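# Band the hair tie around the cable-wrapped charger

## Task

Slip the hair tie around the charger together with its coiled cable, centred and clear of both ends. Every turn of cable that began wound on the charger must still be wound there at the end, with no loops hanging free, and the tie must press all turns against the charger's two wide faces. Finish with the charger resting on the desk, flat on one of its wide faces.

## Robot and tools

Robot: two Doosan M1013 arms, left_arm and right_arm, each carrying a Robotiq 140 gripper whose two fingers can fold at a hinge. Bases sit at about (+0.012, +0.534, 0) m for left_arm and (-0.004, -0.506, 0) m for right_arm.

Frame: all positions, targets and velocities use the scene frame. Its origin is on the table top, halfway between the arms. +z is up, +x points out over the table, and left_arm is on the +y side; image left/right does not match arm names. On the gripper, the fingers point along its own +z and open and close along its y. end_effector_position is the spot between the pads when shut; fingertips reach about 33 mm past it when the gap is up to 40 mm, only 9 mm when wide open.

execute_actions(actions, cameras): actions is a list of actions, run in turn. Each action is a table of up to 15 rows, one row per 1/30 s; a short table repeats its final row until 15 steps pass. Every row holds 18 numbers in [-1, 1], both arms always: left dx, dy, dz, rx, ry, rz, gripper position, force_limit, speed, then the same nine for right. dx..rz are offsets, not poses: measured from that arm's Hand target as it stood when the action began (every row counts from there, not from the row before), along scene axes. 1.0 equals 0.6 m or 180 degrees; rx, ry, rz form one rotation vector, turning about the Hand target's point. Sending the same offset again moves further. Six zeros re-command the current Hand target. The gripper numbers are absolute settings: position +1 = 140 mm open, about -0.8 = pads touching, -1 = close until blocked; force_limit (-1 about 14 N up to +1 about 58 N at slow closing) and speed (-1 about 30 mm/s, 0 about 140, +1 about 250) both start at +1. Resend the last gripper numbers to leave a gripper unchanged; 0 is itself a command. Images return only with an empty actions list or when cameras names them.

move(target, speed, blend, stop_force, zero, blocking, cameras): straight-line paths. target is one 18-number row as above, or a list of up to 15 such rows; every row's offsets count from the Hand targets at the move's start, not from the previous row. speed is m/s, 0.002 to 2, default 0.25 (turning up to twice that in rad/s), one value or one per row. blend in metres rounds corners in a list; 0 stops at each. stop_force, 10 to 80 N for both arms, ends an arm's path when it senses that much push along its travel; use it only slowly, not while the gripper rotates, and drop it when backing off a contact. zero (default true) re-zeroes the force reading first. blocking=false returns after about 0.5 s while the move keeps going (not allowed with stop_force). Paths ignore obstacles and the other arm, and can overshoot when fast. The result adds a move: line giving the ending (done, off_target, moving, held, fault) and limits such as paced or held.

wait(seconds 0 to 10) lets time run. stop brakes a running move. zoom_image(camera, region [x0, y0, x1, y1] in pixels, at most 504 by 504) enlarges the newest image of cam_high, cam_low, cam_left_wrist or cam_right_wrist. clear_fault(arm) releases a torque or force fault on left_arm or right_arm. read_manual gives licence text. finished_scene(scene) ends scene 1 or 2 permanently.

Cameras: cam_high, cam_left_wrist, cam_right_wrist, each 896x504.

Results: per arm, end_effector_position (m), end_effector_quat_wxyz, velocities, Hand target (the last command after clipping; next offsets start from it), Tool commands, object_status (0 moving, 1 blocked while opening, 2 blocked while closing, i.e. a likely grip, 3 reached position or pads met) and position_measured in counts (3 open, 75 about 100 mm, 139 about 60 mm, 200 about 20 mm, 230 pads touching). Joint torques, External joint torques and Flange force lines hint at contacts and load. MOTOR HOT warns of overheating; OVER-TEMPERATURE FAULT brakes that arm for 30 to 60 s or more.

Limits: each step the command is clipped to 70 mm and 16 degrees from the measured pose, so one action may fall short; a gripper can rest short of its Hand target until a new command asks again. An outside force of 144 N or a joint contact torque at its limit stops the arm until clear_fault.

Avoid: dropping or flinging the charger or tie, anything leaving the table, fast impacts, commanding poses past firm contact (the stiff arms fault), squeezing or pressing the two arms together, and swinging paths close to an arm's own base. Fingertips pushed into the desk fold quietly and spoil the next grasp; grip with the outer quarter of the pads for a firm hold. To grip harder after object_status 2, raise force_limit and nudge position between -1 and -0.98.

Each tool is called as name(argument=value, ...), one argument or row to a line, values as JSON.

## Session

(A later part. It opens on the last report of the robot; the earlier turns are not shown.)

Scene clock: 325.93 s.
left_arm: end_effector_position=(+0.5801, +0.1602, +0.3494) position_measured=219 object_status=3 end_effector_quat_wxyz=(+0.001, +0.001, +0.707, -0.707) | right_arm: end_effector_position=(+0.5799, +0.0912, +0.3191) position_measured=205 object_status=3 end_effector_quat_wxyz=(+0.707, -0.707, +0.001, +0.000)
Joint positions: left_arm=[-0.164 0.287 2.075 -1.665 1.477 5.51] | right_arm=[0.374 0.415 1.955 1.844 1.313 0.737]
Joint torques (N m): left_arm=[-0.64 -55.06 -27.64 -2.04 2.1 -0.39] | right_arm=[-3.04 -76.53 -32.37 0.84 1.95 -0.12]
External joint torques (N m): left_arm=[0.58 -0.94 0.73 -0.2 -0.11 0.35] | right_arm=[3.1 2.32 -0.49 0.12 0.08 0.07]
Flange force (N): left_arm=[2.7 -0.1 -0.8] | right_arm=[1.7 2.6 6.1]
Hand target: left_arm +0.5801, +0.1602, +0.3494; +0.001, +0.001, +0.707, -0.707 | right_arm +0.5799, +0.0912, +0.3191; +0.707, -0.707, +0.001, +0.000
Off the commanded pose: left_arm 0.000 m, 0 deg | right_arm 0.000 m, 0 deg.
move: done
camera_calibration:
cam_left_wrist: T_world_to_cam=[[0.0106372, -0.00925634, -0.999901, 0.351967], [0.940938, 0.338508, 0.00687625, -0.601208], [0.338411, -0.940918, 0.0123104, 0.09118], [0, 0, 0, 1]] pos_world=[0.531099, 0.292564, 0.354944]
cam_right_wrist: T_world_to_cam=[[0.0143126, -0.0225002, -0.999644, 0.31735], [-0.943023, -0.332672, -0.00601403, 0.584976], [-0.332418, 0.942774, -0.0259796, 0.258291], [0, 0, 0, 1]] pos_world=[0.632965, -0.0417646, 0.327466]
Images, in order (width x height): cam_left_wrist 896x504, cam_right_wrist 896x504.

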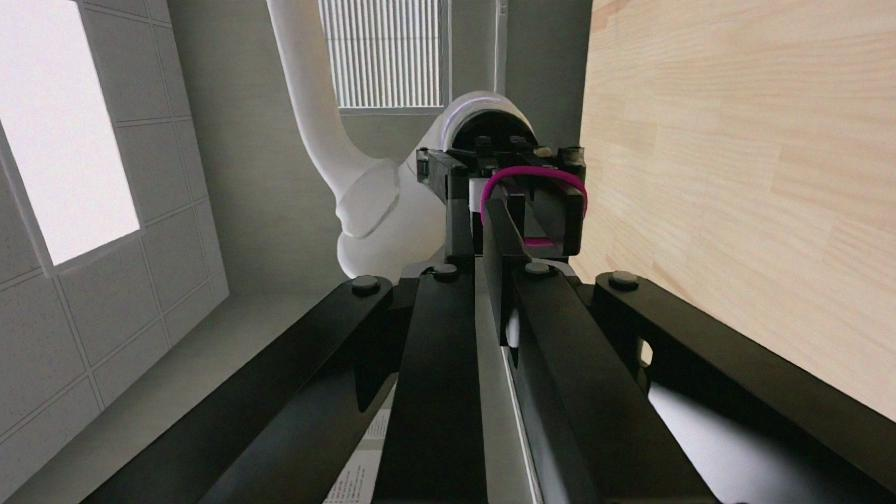

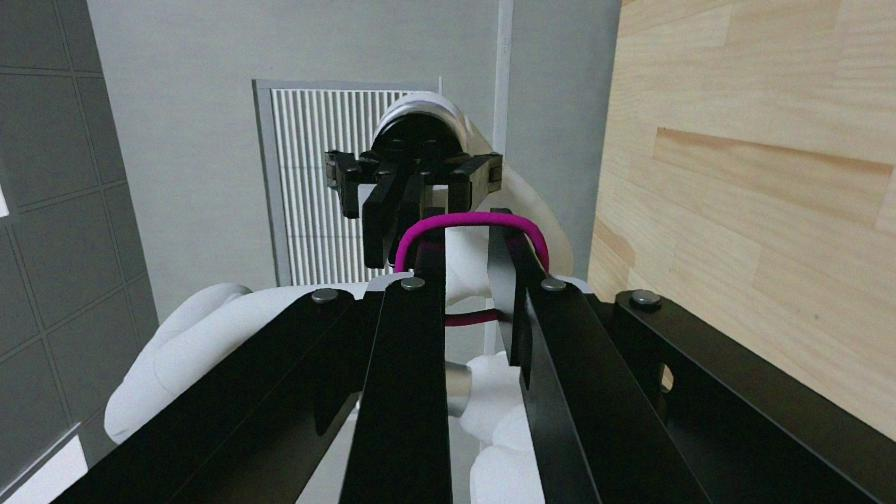

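move(
  target=[
    [0,0,0,0,0,0,-0.72,-0.6,-1, 0,0.01,-0.009,0,0,0,-0.6,0,-1],
    [0,0,0,0,0,0,-0.72,-0.6,-1, 0,0.01,-0.009,0,0,0,-0.5,0,-1],
  ],
  speed=0.05,
)

move(
  target=[0,0.05,0,0,0,0,-0.72,-0.6,-1, 0,0,0,0,0,0,-0.5,0,-1],
  speed=0.05,
  cameras=["cam_right_wrist","cam_left_wrist"],
)

zoom_image(
  camera="cam_right_wrist",
  region=[330, 120, 580, 320],
)

zoom_image(
  camera="cam_left_wrist",
  region=[380, 120, 630, 320],
)

Scene clock: 335.33 s.
left_arm: end_effector_position=(+0.5801, +0.1602, +0.3494) position_measured=219 object_status=3 end_effector_quat_wxyz=(+0.001, +0.001, +0.707, -0.707) | right_arm: end_effector_position=(+0.5799, +0.0972, +0.3137) position_measured=192 object_status=0 end_effector_quat_wxyz=(+0.707, -0.707, +0.001, +0.000)
Joint positions: left_arm=[-0.164 0.287 2.075 -1.665 1.477 5.51] | right_arm=[0.382 0.425 1.952 1.852 1.31 0.728]
Joint torques (N m): left_arm=[-0.79 -55.27 -27.56 -2.11 2.16 -0.36] | right_arm=[-3.06 -77.22 -32.19 0.8 1.95 -0.05]
External joint torques (N m): left_arm=[0.7 -0.73 0.88 -0.11 -0.18 0.31] | right_arm=[3.17 2.37 -0.51 0.12 0.1 0.01]
Flange force (N): left_arm=[2.7 0.2 -1.0] | right_arm=[1.6 2.8 6.2]
Hand target: left_arm +0.5801, +0.1602, +0.3494; +0.001, +0.001, +0.707, -0.707 | right_arm +0.5799, +0.0972, +0.3137; +0.707, -0.707, +0.001, +0.000
Off the commanded pose: left_arm 0.000 m, 0 deg | right_arm 0.000 m, 0 deg.
move: done

Scene clock: 336.20 s.
left_arm: end_effector_position=(+0.5801, +0.1902, +0.3494) position_measured=219 object_status=3 end_effector_quat_wxyz=(+0.001, +0.001, +0.707, -0.707) | right_arm: end_effector_position=(+0.5799, +0.0972, +0.3137) position_measured=192 object_status=3 end_effector_quat_wxyz=(+0.707, -0.707, +0.001, +0.000)
Joint positions: left_arm=[-0.111 0.285 2.078 -1.628 1.514 5.508] | right_arm=[0.382 0.425 1.952 1.852 1.31 0.728]
Joint torques (N m): left_arm=[-0.54 -54.22 -27.42 -1.96 2.11 -0.3] | right_arm=[-3.05 -77.12 -32.26 0.8 1.95 -0.09]
External joint torques (N m): left_arm=[0.43 -1.45 0.9 -0.16 -0.13 0.26] | right_arm=[3.12 2.45 -0.37 0.13 0.09 0.04]
Flange force (N): left_arm=[3.7 -0.8 -0.4] | right_arm=[1.5 2.9 6.1]
Hand target: left_arm +0.5801, +0.1902, +0.3494; +0.001, +0.001, +0.707, -0.707 | right_arm +0.5799, +0.0972, +0.3137; +0.707, -0.707, +0.001, +0.000
Off the commanded pose: left_arm 0.000 m, 0 deg | right_arm 0.000 m, 0 deg.
move: done
camera_calibration:
cam_left_wrist: T_world_to_cam=[[0.0106372, -0.00925634, -0.999901, 0.352245], [0.940938, 0.338508, 0.00687625, -0.611363], [0.338411, -0.940918, 0.0123104, 0.119408], [0, 0, 0, 1]] pos_world=[0.531099, 0.322564, 0.354944]
cam_right_wrist: T_world_to_cam=[[0.0143126, -0.0225002, -0.999644, 0.312087], [-0.943023, -0.332672, -0.00601403, 0.58694], [-0.332418, 0.942774, -0.0259796, 0.252494], [0, 0, 0, 1]] pos_world=[0.632965, -0.0357646, 0.322066]
Images, in order (width x height): cam_left_wrist 896x504, cam_right_wrist 896x504.

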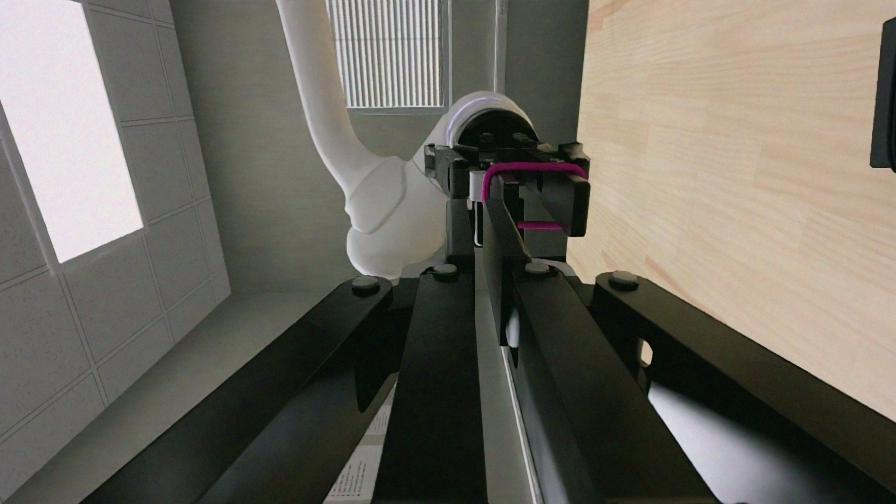

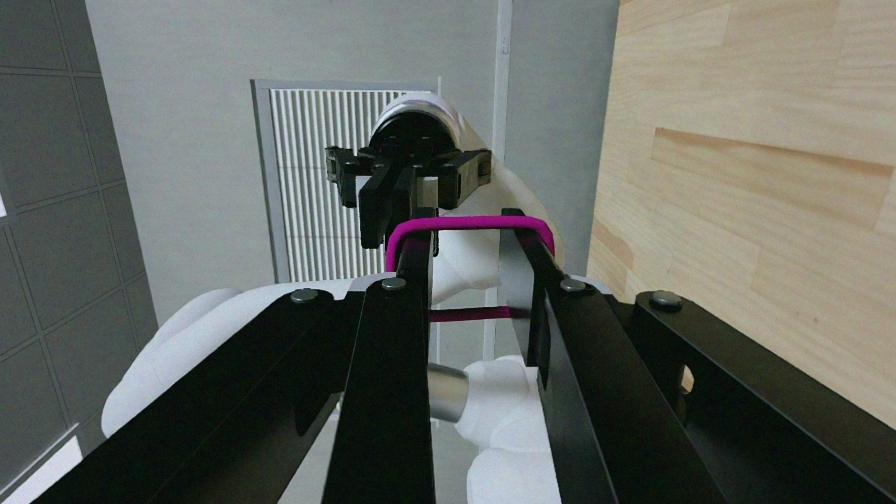

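Scaled by 2.016 from the camera's 896x504 image, which has a finer 1280x720 frame.

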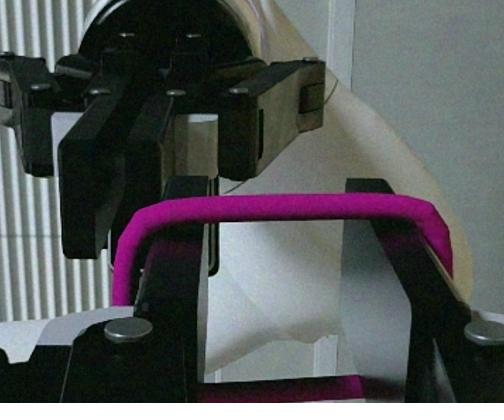

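Scaled by 2.016 from the camera's 896x504 image, which has a finer 1280x720 frame.

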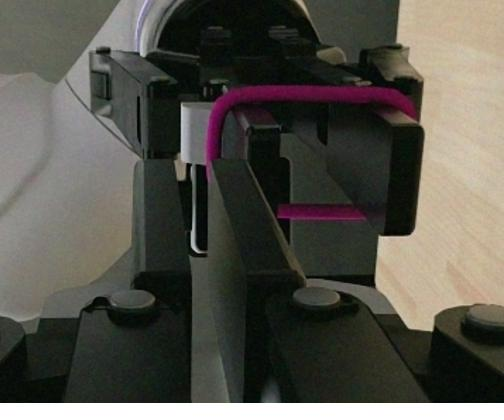

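move(
  target=[
    [0,0.06,0,0,0,0,-0.72,-0.6,-1, 0,0,0,0,0,0,-0.31,0,-1],
    [0.0,0.15,0,0,0,0,-1,-0.6,-1, -0.02,-0.712,0.03,0,-0.5,0,-0.31,0,-1],
  ],
  speed=0.15,
)

move(
  target=[-0.15,-0.40,-0.083,0.5,0,0,-0.5,-0.6,0, 0,0,0,0,0,0,-0.31,0,-1],
  speed=0.3,
  cameras=["all"],
)

Scene clock: 352.27 s.
left_arm: end_effector_position=(+0.5801, +0.2802, +0.3494) position_measured=231 object_status=3 end_effector_quat_wxyz=(+0.001, +0.001, +0.707, -0.707) | right_arm: end_effector_position=(+0.5679, -0.3300, +0.3317) position_measured=168 object_status=3 end_effector_quat_wxyz=(+0.500, -0.500, -0.499, -0.500)
Joint positions: left_arm=[0.047 0.292 2.068 -1.515 1.625 5.505] | right_arm=[-0.324 0.341 2.042 1.332 1.793 -0.838]
Joint torques (N m): left_arm=[-0.9 -55.37 -27.03 -1.65 2.1 -0.31] | right_arm=[-3.1 -66.29 -30.09 2.34 1.93 0]
External joint torques (N m): left_arm=[0.76 -0.73 0.79 -0.14 -0.13 0.27] | right_arm=[3.03 1.43 -0.66 0.16 0.1 0]
Flange force (N): left_arm=[2.6 0.1 -0.7] | right_arm=[-1.4 4.7 4.1]
Hand target: left_arm +0.5801, +0.2802, +0.3494; +0.001, +0.001, +0.707, -0.707 | right_arm +0.5679, -0.3300, +0.3317; +0.500, -0.500, -0.499, -0.500
Off the commanded pose: left_arm 0.000 m, 0 deg | right_arm 0.000 m, 0 deg.
move: done

Scene clock: 355.30 s.
left_arm: end_effector_position=(+0.4901, +0.0402, +0.2996) position_measured=192 object_status=3 end_effector_quat_wxyz=(+0.000, +0.001, +1.000, +0.000) | right_arm: end_effector_position=(+0.5679, -0.3300, +0.3317) position_measured=168 object_status=3 end_effector_quat_wxyz=(+0.500, -0.500, -0.499, -0.500)
Joint positions: left_arm=[-0.883 0.23 1.565 0.001 1.347 3.862] | right_arm=[-0.324 0.341 2.042 1.332 1.793 -0.838]
Joint torques (N m): left_arm=[-0.05 -63.52 -42.14 4.38 0.15 -0.29] | right_arm=[-2.94 -66.61 -30.13 2.34 1.97 -0.06]
External joint torques (N m): left_arm=[-0.04 -0.83 1.42 -0.24 -0.12 0.29] | right_arm=[3.18 1.7 -0.51 0.11 0.07 0.06]
Flange force (N): left_arm=[2.6 3.2 1.9] | right_arm=[-1.7 4.8 4.3]
Hand target: left_arm +0.4901, +0.0402, +0.2996; +0.000, +0.001, +1.000, +0.000 | right_arm +0.5679, -0.3300, +0.3317; +0.500, -0.500, -0.499, -0.500
Off the commanded pose: left_arm 0.000 m, 0 deg | right_arm 0.000 m, 0 deg.
move: done
camera_calibration:
cam_left_wrist: T_world_to_cam=[[0.0106721, 0.999899, -0.00935004, -0.0353211], [0.940938, -0.00687737, 0.338508, -0.561032], [0.33841, -0.0124104, -0.940917, 0.2576], [0, 0, 0, 1]] pos_world=[0.441099, 0.0346561, 0.431964]
cam_right_wrist: T_world_to_cam=[[0.999644, -0.0225002, 0.0143126, -0.575159], [0.00601403, -0.332672, -0.943023, 0.205462], [0.0259796, 0.942774, -0.332418, 0.54984], [0, 0, 0, 1]] pos_world=[0.559434, -0.462965, 0.384765]

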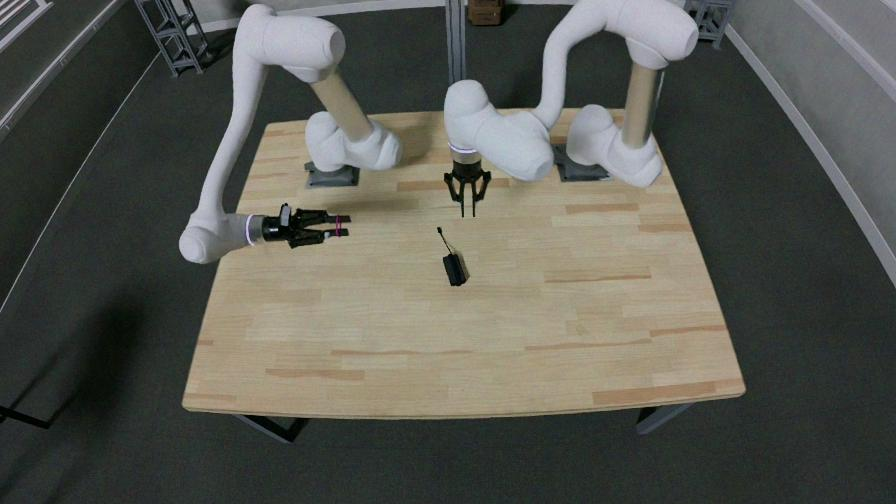

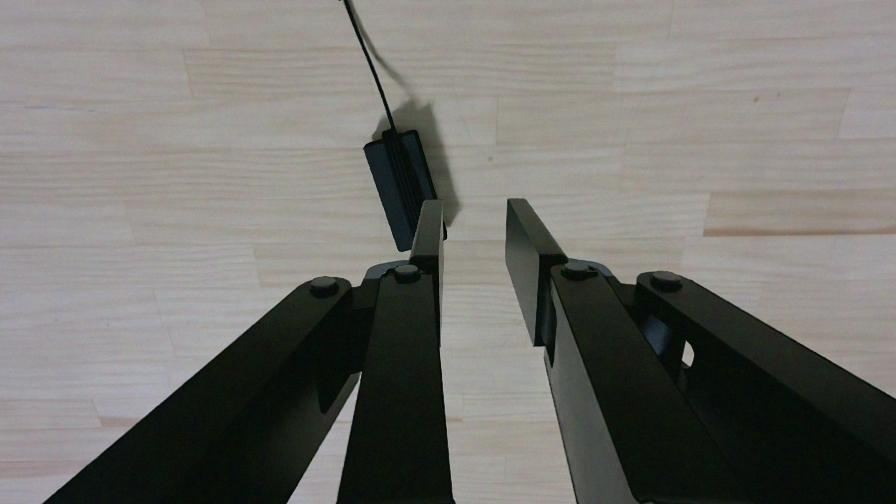

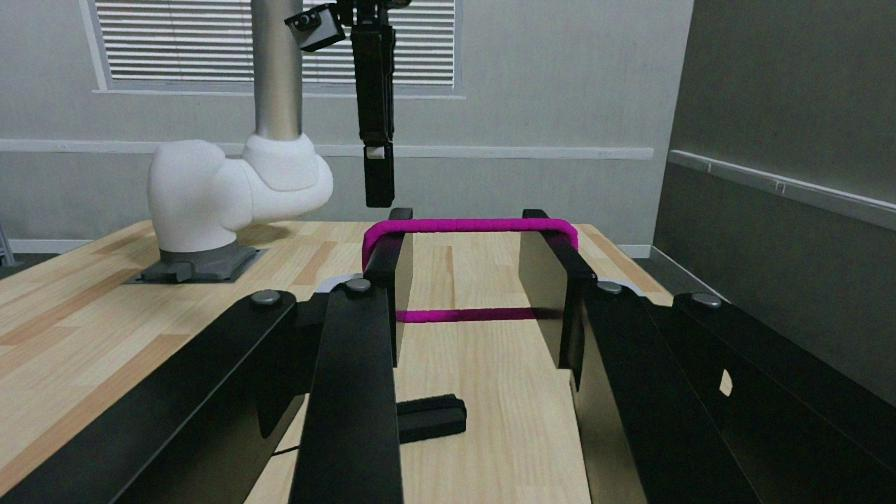

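move(
  target=[0.005,-0.103,-0.267,0,0,0.0817,0.2,-0.6,0, 0,0,0,0,0,0,-0.31,0,-1],
  speed=0.25,
  cameras=["cam_left_wrist"],
)

zoom_image(
  camera="cam_left_wrist",
  region=[280, 60, 680, 340],
)

Scene clock: 364.50 s.
left_arm: end_effector_position=(+0.4931, -0.0216, +0.1394) position_measured=104 object_status=3 end_effector_quat_wxyz=(+0.000, -0.127, +0.992, +0.000) | right_arm: end_effector_position=(+0.5679, -0.3300, +0.3317) position_measured=168 object_status=3 end_effector_quat_wxyz=(+0.500, -0.500, -0.499, -0.500)
Joint positions: left_arm=[-0.935 0.391 1.652 0 1.1 3.553] | right_arm=[-0.324 0.341 2.042 1.332 1.793 -0.838]
Joint torques (N m): left_arm=[-0.67 -75.52 -38.81 3.96 0.17 -0.24] | right_arm=[-3.05 -66.48 -30.18 2.36 1.95 -0.04]
External joint torques (N m): left_arm=[0.73 -1.09 1.55 -0.17 -0.15 0.24] | right_arm=[3 1.66 -0.54 0.13 0.08 0.04]
Flange force (N): left_arm=[1.0 5.0 0.9] | right_arm=[-1.7 4.7 4.0]
Hand target: left_arm +0.4931, -0.0216, +0.1394; +0.000, -0.127, +0.992, +0.000 | right_arm +0.5679, -0.3300, +0.3317; +0.500, -0.500, -0.499, -0.500
Off the commanded pose: left_arm 0.000 m, 0 deg | right_arm 0.000 m, 0 deg.
move: done
camera_calibration:
cam_left_wrist: T_world_to_cam=[[-0.243519, 0.969852, -0.00924067, 0.149643], [0.911876, 0.232187, 0.338484, -0.490497], [0.330425, 0.074001, -0.940927, 0.110908], [0, 0, 0, 1]] pos_world=[0.447066, -0.0394515, 0.271764]
Images, in order (width x height): cam_left_wrist 896x504.

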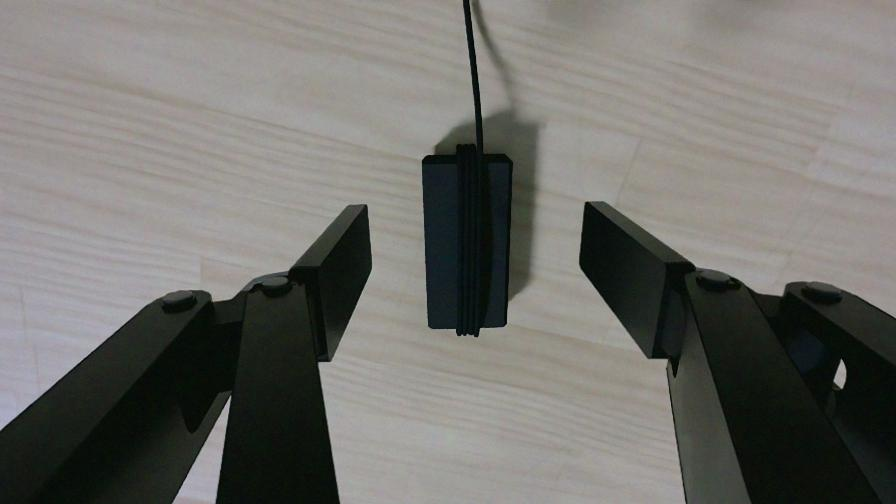

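Scaled by 1.260 from the camera's 896x504 image, which has a finer 1280x720 frame.

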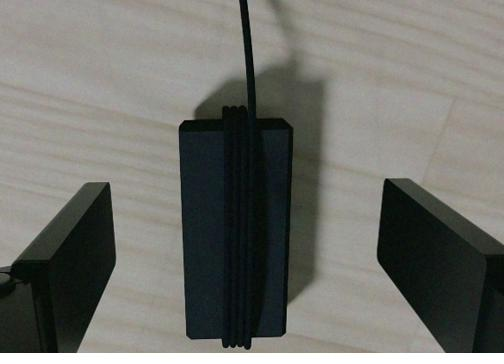

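move(
  target=[-0.001,0,-0.168,0,0,0,0.2,-0.6,-1, 0,0,0,0,0,0,-0.31,0,-1],
  speed=0.12,
)

move(
  target=[0,0,0,0,0,0,-1,-0.2,-1, 0,0,0,0,0,0,-0.31,0,-1],
  cameras=["cam_left_wrist"],
)

Scene clock: 374.90 s.
left_arm: end_effector_position=(+0.4925, -0.0216, +0.0385) position_measured=104 object_status=3 end_effector_quat_wxyz=(+0.000, -0.127, +0.992, +0.000) | right_arm: end_effector_position=(+0.5679, -0.3300, +0.3317) position_measured=168 object_status=3 end_effector_quat_wxyz=(+0.500, -0.500, -0.499, -0.500)
Joint positions: left_arm=[-0.936 0.476 1.731 0.001 0.935 3.552] | right_arm=[-0.324 0.341 2.042 1.332 1.793 -0.838]
Joint torques (N m): left_arm=[-0.69 -80.18 -34.92 3.61 0.13 -0.23] | right_arm=[-3.29 -66.55 -30.03 2.34 1.93 -0.07]
External joint torques (N m): left_arm=[0.54 -1 1.12 -0.17 -0.12 0.23] | right_arm=[3.27 1.65 -0.61 0.13 0.11 0.07]
Flange force (N): left_arm=[0.7 3.8 -0.1] | right_arm=[-1.6 5.0 4.4]
Hand target: left_arm +0.4925, -0.0216, +0.0386; +0.000, -0.127, +0.992, +0.000 | right_arm +0.5679, -0.3300, +0.3317; +0.500, -0.500, -0.499, -0.500
Off the commanded pose: left_arm 0.000 m, 0 deg | right_arm 0.000 m, 0 deg.
move: done

Scene clock: 376.17 s.
left_arm: end_effector_position=(+0.4925, -0.0216, +0.0386) position_measured=153 object_status=0 end_effector_quat_wxyz=(+0.000, -0.127, +0.992, +0.000) | right_arm: end_effector_position=(+0.5679, -0.3300, +0.3317) position_measured=168 object_status=3 end_effector_quat_wxyz=(+0.500, -0.500, -0.499, -0.500)
Joint positions: left_arm=[-0.936 0.476 1.731 0.001 0.935 3.552] | right_arm=[-0.324 0.341 2.042 1.332 1.793 -0.838]
Joint torques (N m): left_arm=[-0.07 -78.7 -34.3 3.79 0.17 -0.25] | right_arm=[-2.86 -66.61 -30.04 2.32 1.96 -0.05]
External joint torques (N m): left_arm=[-0.18 -2.62 0.48 -0.35 -0.16 0.25] | right_arm=[2.6 1.86 -0.69 0.19 0.07 0.05]
Flange force (N): left_arm=[2.0 4.2 -2.0] | right_arm=[-1.8 5.0 3.4]
Hand target: left_arm +0.4925, -0.0216, +0.0386; +0.000, -0.127, +0.992, +0.000 | right_arm +0.5679, -0.3300, +0.3317; +0.500, -0.500, -0.499, -0.500
Off the commanded pose: left_arm 0.000 m, 0 deg | right_arm 0.000 m, 0 deg.
move: done
camera_calibration:
cam_left_wrist: T_world_to_cam=[[-0.243519, 0.969852, -0.00924054, 0.148565], [0.911876, 0.232187, 0.338484, -0.45583], [0.330425, 0.074001, -0.940927, 0.0162609], [0, 0, 0, 1]] pos_world=[0.446466, -0.0394515, 0.170964]
Images, in order (width x height): cam_left_wrist 896x504.

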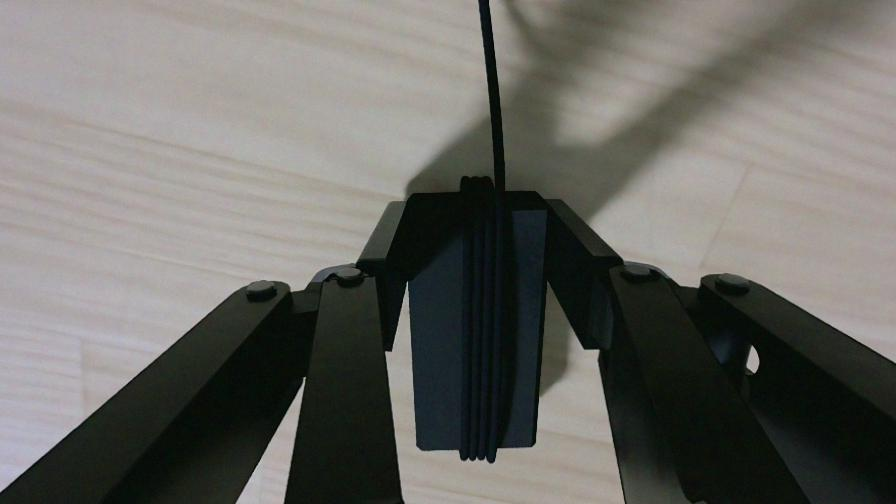

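move(
  target=[0,0,0.1,0,0,0,-1,-0.2,-1, 0,0,0,0,0,0,-0.31,0,-1],
  speed=0.08,
)

move(
  target=[0.1125,0.086,0.31,0,0,-0.5817,-1,-0.2,-1, 0,0,0,0,0,0,-0.31,0,-1],
  speed=0.2,
  cameras=["all"],
)

Scene clock: 384.47 s.
left_arm: end_effector_position=(+0.4925, -0.0216, +0.0986) position_measured=153 object_status=2 end_effector_quat_wxyz=(+0.000, -0.127, +0.992, +0.000) | right_arm: end_effector_position=(+0.5679, -0.3300, +0.3317) position_measured=168 object_status=3 end_effector_quat_wxyz=(+0.500, -0.500, -0.499, -0.500)
Joint positions: left_arm=[-0.936 0.422 1.688 0.001 1.032 3.552] | right_arm=[-0.324 0.341 2.042 1.332 1.793 -0.838]
Joint torques (N m): left_arm=[-1.16 -78.58 -38.06 3.93 0.13 -0.24] | right_arm=[-3.24 -66.62 -30.09 2.33 1.96 -0.01]
External joint torques (N m): left_arm=[1.07 0.28 1.93 -0.25 -0.13 0.24] | right_arm=[3.35 1.37 -0.67 0.15 0.09 0.01]
Flange force (N): left_arm=[0.1 4.1 2.0] | right_arm=[-1.3 4.8 4.7]
Hand target: left_arm +0.4925, -0.0216, +0.0986; +0.000, -0.127, +0.992, +0.000 | right_arm +0.5679, -0.3300, +0.3317; +0.500, -0.500, -0.499, -0.500
Off the commanded pose: left_arm 0.000 m, 0 deg | right_arm 0.000 m, 0 deg.
move: done

Scene clock: 389.40 s.
left_arm: end_effector_position=(+0.5600, +0.0300, +0.2846) position_measured=153 object_status=2 end_effector_quat_wxyz=(+0.000, +0.708, +0.706, +0.000) | right_arm: end_effector_position=(+0.5679, -0.3300, +0.3317) position_measured=168 object_status=3 end_effector_quat_wxyz=(+0.500, -0.500, -0.499, -0.500)
Joint positions: left_arm=[-0.821 0.325 1.467 0 1.348 5.495] | right_arm=[-0.324 0.341 2.042 1.332 1.793 -0.838]
Joint torques (N m): left_arm=[-1.24 -74.76 -43.66 4.34 0.04 -0.3] | right_arm=[-2.82 -66.44 -30.17 2.34 1.95 -0.08]
External joint torques (N m): left_arm=[1.48 0.85 2.89 -0.11 -0.02 0.3] | right_arm=[2.87 1.57 -0.56 0.15 0.08 0.08]
Flange force (N): left_arm=[5.0 -1.9 4.2] | right_arm=[-1.5 4.6 3.9]
Hand target: left_arm +0.5600, +0.0300, +0.2846; +0.000, +0.708, +0.706, +0.000 | right_arm +0.5679, -0.3300, +0.3317; +0.500, -0.500, -0.499, -0.500
Off the commanded pose: left_arm 0.000 m, 0 deg | right_arm 0.000 m, 0 deg.
move: done
camera_calibration:
cam_left_wrist: T_world_to_cam=[[0.999901, -0.0106372, -0.00925634, -0.549701], [-0.00687625, -0.940938, 0.338508, -0.0629982], [-0.0123104, -0.338411, -0.940918, 0.42589], [0, 0, 0, 1]] pos_world=[0.554456, 0.0790008, 0.416964]
cam_right_wrist: T_world_to_cam=[[0.999644, -0.0225002, 0.0143126, -0.575159], [0.00601403, -0.332672, -0.943023, 0.205462], [0.0259796, 0.942774, -0.332418, 0.54984], [0, 0, 0, 1]] pos_world=[0.559434, -0.462965, 0.384765]

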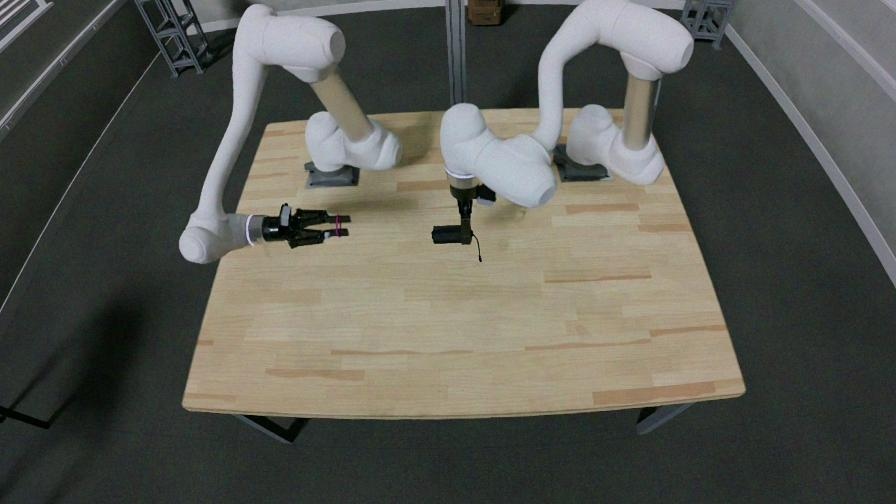

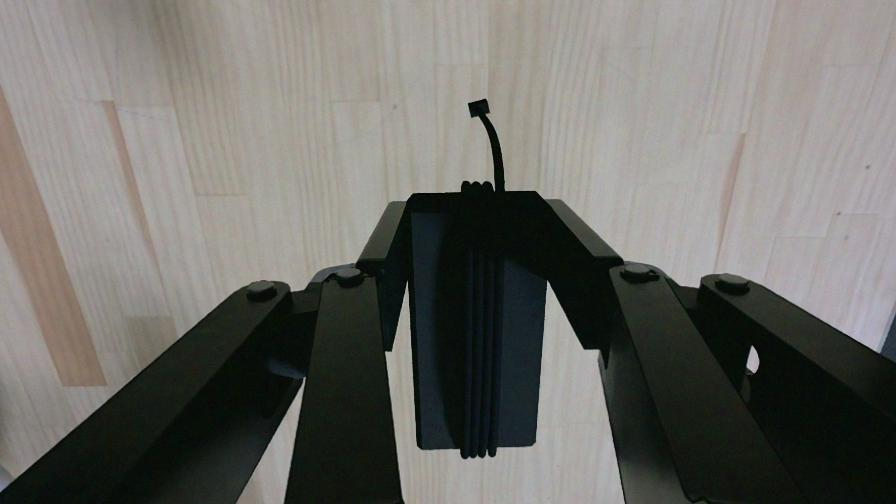

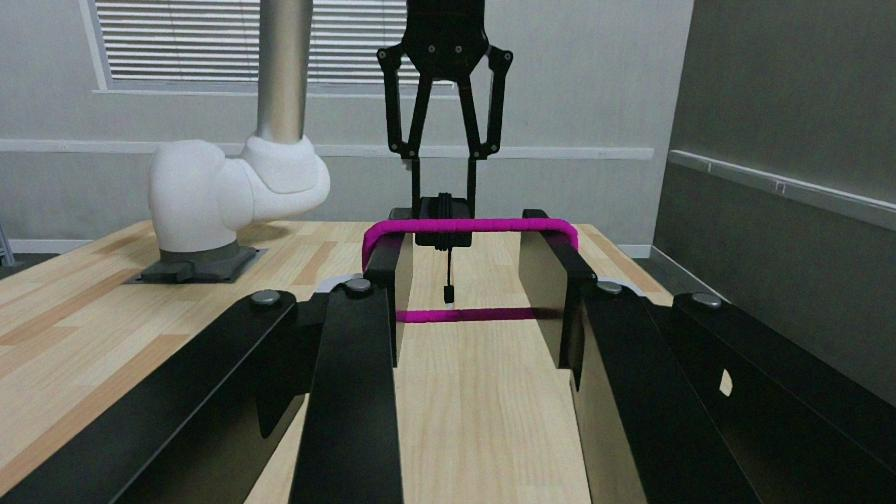

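zoom_image(
  camera="cam_right_wrist",
  region=[360, 160, 600, 330],
)

zoom_image(
  camera="cam_left_wrist",
  region=[380, 160, 600, 480],
)

Scaled by 2.100 from the camera's 896x504 image, which has a finer 1280x720 frame.

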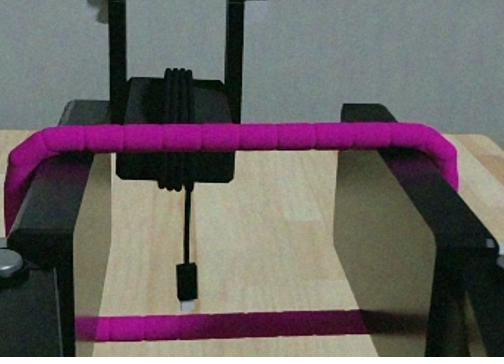

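Scaled by 1.575 from the camera's 896x504 image, which has a finer 1280x720 frame.

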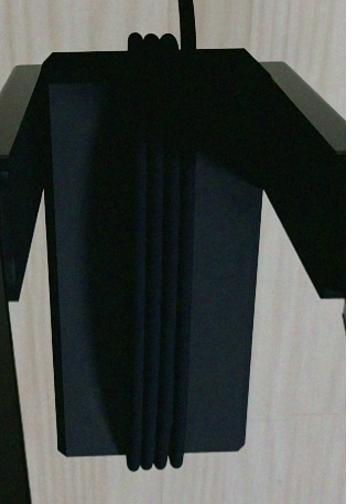

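move(
  target=[
    [0,0,0,0,0,0,-1,-0.2,-1, 0,0,0,0,0,0,-0.095,0,-1],
    [0,0,0,0,0,0,-1,-0.2,-1, -0.0107,0.3,-0.12,0,0,0,-0.095,0,-1],
  ],
  speed=0.15,
  cameras=["cam_right_wrist","cam_left_wrist"],
)

zoom_image(
  camera="cam_right_wrist",
  region=[320, 100, 610, 400],
)

Scene clock: 417.90 s.
left_arm: end_effector_position=(+0.5600, +0.0300, +0.2846) position_measured=153 object_status=2 end_effector_quat_wxyz=(+0.000, +0.708, +0.706, +0.000) | right_arm: end_effector_position=(+0.5614, -0.1500, +0.2596) position_measured=141 object_status=3 end_effector_quat_wxyz=(+0.500, -0.500, -0.499, -0.500)
Joint positions: left_arm=[-0.821 0.325 1.467 0 1.348 5.495] | right_arm=[-0.018 0.413 2.128 1.556 1.582 -0.969]
Joint torques (N m): left_arm=[-0.58 -74.68 -43.8 4.32 0.04 -0.28] | right_arm=[-3.13 -69.69 -26.36 1.46 2.21 -0.03]
External joint torques (N m): left_arm=[0.54 0.72 2.93 -0.09 -0.02 0.27] | right_arm=[3.08 1.78 -0.59 0.12 0.05 0.03]
Flange force (N): left_arm=[4.3 -3.0 4.2] | right_arm=[-2.5 3.2 5.7]
Hand target: left_arm +0.5600, +0.0300, +0.2846; +0.000, +0.708, +0.706, +0.000 | right_arm +0.5614, -0.1500, +0.2597; +0.500, -0.500, -0.499, -0.500
Off the commanded pose: left_arm 0.000 m, 0 deg | right_arm 0.000 m, 0 deg.
move: done
camera_calibration:
cam_left_wrist: T_world_to_cam=[[0.999901, -0.0106372, -0.00925634, -0.549701], [-0.00687625, -0.940938, 0.338508, -0.0629982], [-0.0123104, -0.338411, -0.940918, 0.42589], [0, 0, 0, 1]] pos_world=[0.554456, 0.0790008, 0.416964]
cam_right_wrist: T_world_to_cam=[[0.999646, -0.0225663, 0.0141238, -0.563542], [0.00581407, -0.33267, -0.943026, 0.197469], [0.0259791, 0.942773, -0.33242, 0.356437], [0, 0, 0, 1]] pos_world=[0.552934, -0.283065, 0.312665]
Images, in order (width x height): cam_left_wrist 896x504, cam_right_wrist 896x504.

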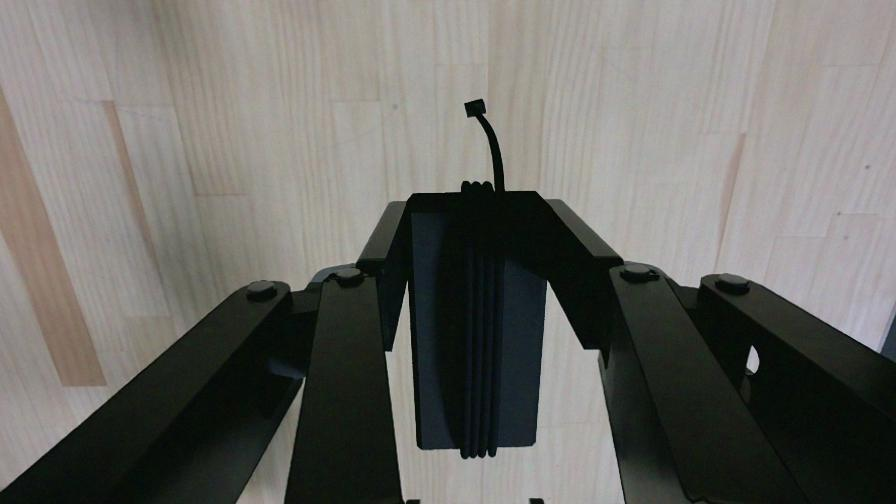

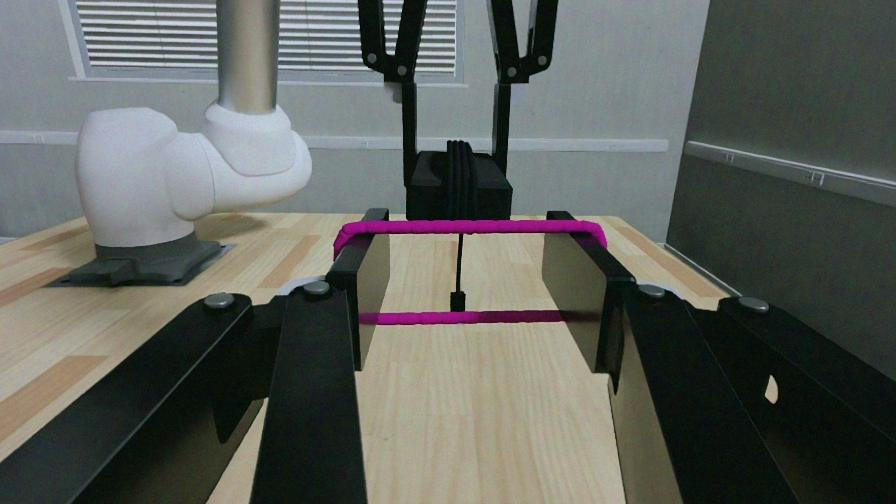

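Scaled by 1.680 from the camera's 896x504 image, which has a finer 1280x720 frame.

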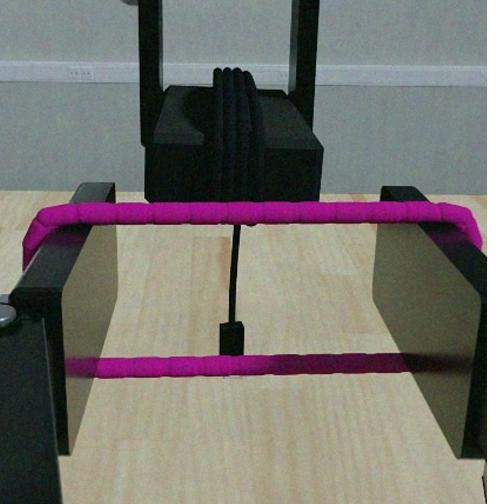

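move(
  target=[0,0,0,0,0,0,-1,-0.2,-1, 0.0,0.1,0.0025,0,0,0,-0.095,0,-1],
  speed=0.1,
  cameras=["cam_right_wrist","cam_left_wrist"],
)

zoom_image(
  camera="cam_right_wrist",
  region=[380, 120, 560, 350],
)

zoom_image(
  camera="cam_left_wrist",
  region=[360, 300, 600, 504],
)

Scene clock: 431.60 s.
left_arm: end_effector_position=(+0.5600, +0.0300, +0.2846) position_measured=153 object_status=2 end_effector_quat_wxyz=(+0.000, +0.708, +0.706, +0.000) | right_arm: end_effector_position=(+0.5615, -0.0900, +0.2612) position_measured=141 object_status=3 end_effector_quat_wxyz=(+0.500, -0.500, -0.499, -0.500)
Joint positions: left_arm=[-0.821 0.325 1.467 0 1.348 5.495] | right_arm=[0.088 0.417 2.116 1.643 1.522 -0.964]
Joint torques (N m): left_arm=[-0.44 -74.68 -43.63 4.3 0.08 -0.27] | right_arm=[-2.95 -70.53 -27 1.28 2.2 -0.01]
External joint torques (N m): left_arm=[0.49 1.05 2.9 -0.08 -0.06 0.28] | right_arm=[2.88 1.87 -0.36 0.1 0.04 0.01]
Flange force (N): left_arm=[3.8 -2.7 4.4] | right_arm=[-2.8 2.3 5.5]
Hand target: left_arm +0.5600, +0.0300, +0.2846; +0.000, +0.708, +0.706, +0.000 | right_arm +0.5614, -0.0900, +0.2612; +0.500, -0.500, -0.499, -0.500
Off the commanded pose: left_arm 0.000 m, 0 deg | right_arm 0.000 m, 0 deg.
move: done
camera_calibration:
cam_left_wrist: T_world_to_cam=[[0.999901, -0.0106372, -0.00925634, -0.549701], [-0.00687625, -0.940938, 0.338508, -0.0629982], [-0.0123104, -0.338411, -0.940918, 0.42589], [0, 0, 0, 1]] pos_world=[0.554456, 0.0790008, 0.416964]
cam_right_wrist: T_world_to_cam=[[0.999642, -0.0225946, 0.0143456, -0.562385], [0.00601375, -0.332672, -0.943023, 0.218826], [0.0260796, 0.942772, -0.332417, 0.300343], [0, 0, 0, 1]] pos_world=[0.553034, -0.223065, 0.314265]
Images, in order (width x height): cam_left_wrist 896x504, cam_right_wrist 896x504.

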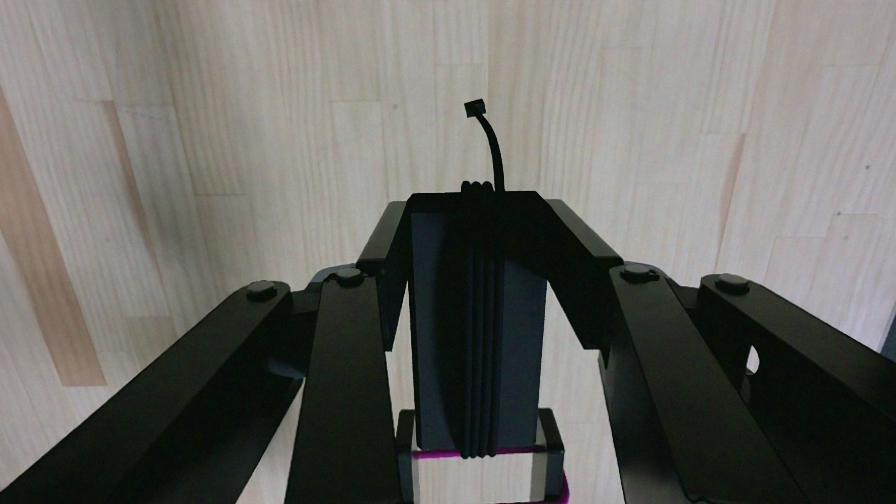

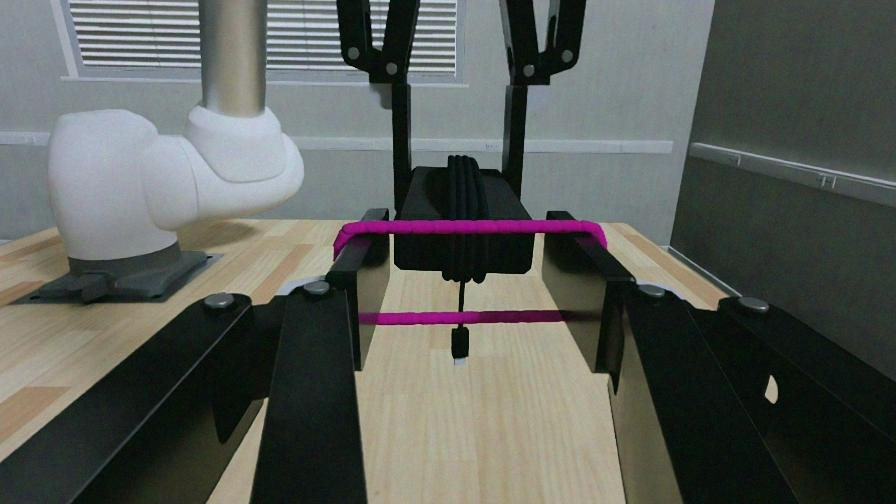

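Scaled by 2.191 from the camera's 896x504 image, which has a finer 1280x720 frame.

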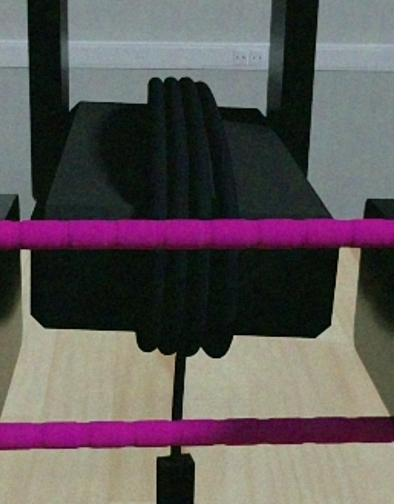

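Scaled by 2.100 from the camera's 896x504 image, which has a finer 1280x720 frame.

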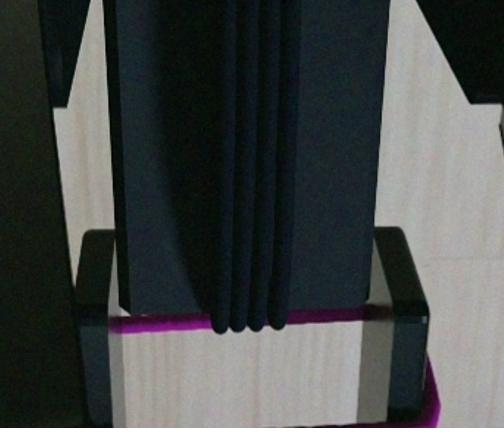

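move(
  target=[
    [0,0,0,0,0,0,-1,-0.2,-1, 0.0,0,0.0025,0,0,0,-0.095,0,-1],
    [0,0,0,0,0,0,-1,-0.2,-1, 0.0,0.055,0.0025,0,0,0,-0.095,0,-1],
  ],
  speed=0.04,
  stop_force=20,
  cameras=["cam_right_wrist","cam_left_wrist"],
)

zoom_image(
  camera="cam_right_wrist",
  region=[380, 120, 560, 350],
)

zoom_image(
  camera="cam_left_wrist",
  region=[360, 300, 600, 504],
)

Scene clock: 442.20 s.
left_arm: end_effector_position=(+0.5600, +0.0300, +0.2846) position_measured=153 object_status=2 end_effector_quat_wxyz=(+0.000, +0.708, +0.706, +0.000) | right_arm: end_effector_position=(+0.5614, -0.0570, +0.2626) position_measured=141 object_status=3 end_effector_quat_wxyz=(+0.500, -0.500, -0.499, -0.500)
Joint positions: left_arm=[-0.821 0.325 1.467 0 1.348 5.495] | right_arm=[0.145 0.421 2.105 1.689 1.489 -0.959]
Joint torques (N m): left_arm=[-1.55 -73.47 -43.5 3.91 -0.41 -0.28] | right_arm=[-2.03 -72.26 -28.03 1.4 2.56 -0.03]
External joint torques (N m): left_arm=[1.14 -0.21 2.69 0.3 0.43 0.28] | right_arm=[2.04 2.56 0.19 -0.12 -0.32 0.03]
Flange force (N): left_arm=[5.3 -3.0 2.8] | right_arm=[-3.8 1.9 4.1]
Hand target: left_arm +0.5600, +0.0300, +0.2846; +0.000, +0.708, +0.706, +0.000 | right_arm +0.5614, -0.0570, +0.2627; +0.500, -0.500, -0.499, -0.500
Off the commanded pose: left_arm 0.000 m, 0 deg | right_arm 0.000 m, 0 deg.
move: done
camera_calibration:
cam_left_wrist: T_world_to_cam=[[0.999901, -0.0106372, -0.00925634, -0.549701], [-0.00687625, -0.940938, 0.338508, -0.0629982], [-0.0123104, -0.338411, -0.940918, 0.42589], [0, 0, 0, 1]] pos_world=[0.554456, 0.0790008, 0.416964]
cam_right_wrist: T_world_to_cam=[[0.999644, -0.0225002, 0.0143126, -0.561631], [0.00601403, -0.332672, -0.943023, 0.231252], [0.0259796, 0.942774, -0.332418, 0.269692], [0, 0, 0, 1]] pos_world=[0.553034, -0.189965, 0.315765]
Images, in order (width x height): cam_left_wrist 896x504, cam_right_wrist 896x504.

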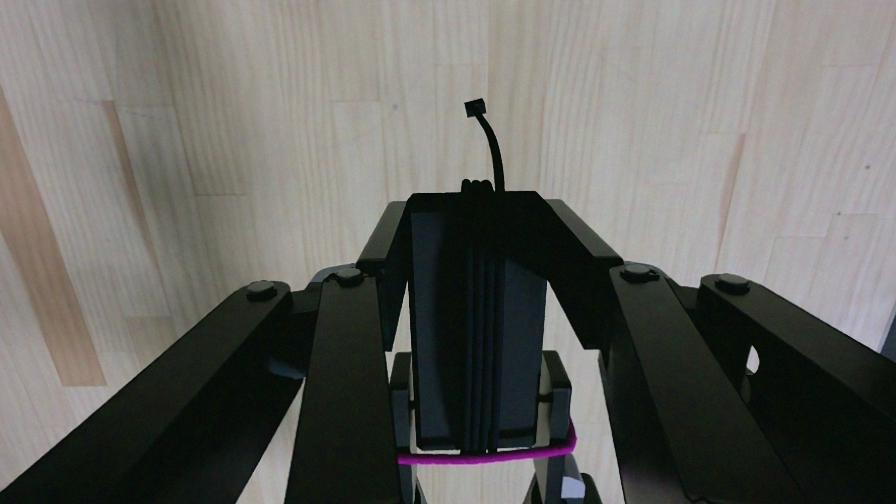

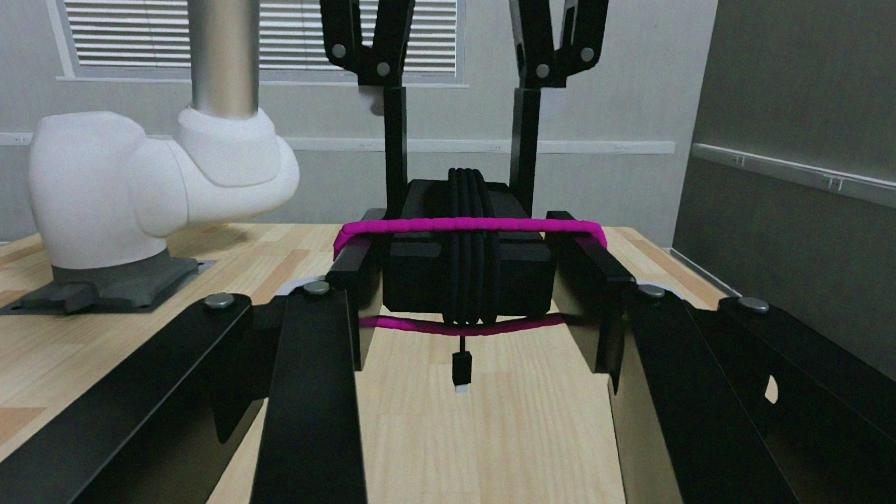

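Scaled by 2.191 from the camera's 896x504 image, which has a finer 1280x720 frame.

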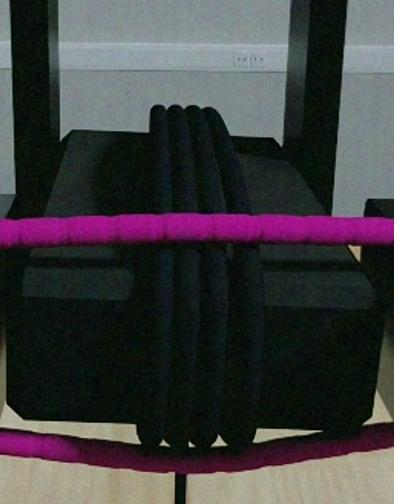

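Scaled by 2.100 from the camera's 896x504 image, which has a finer 1280x720 frame.

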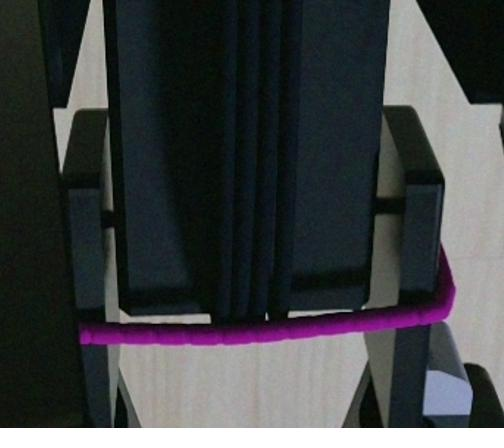

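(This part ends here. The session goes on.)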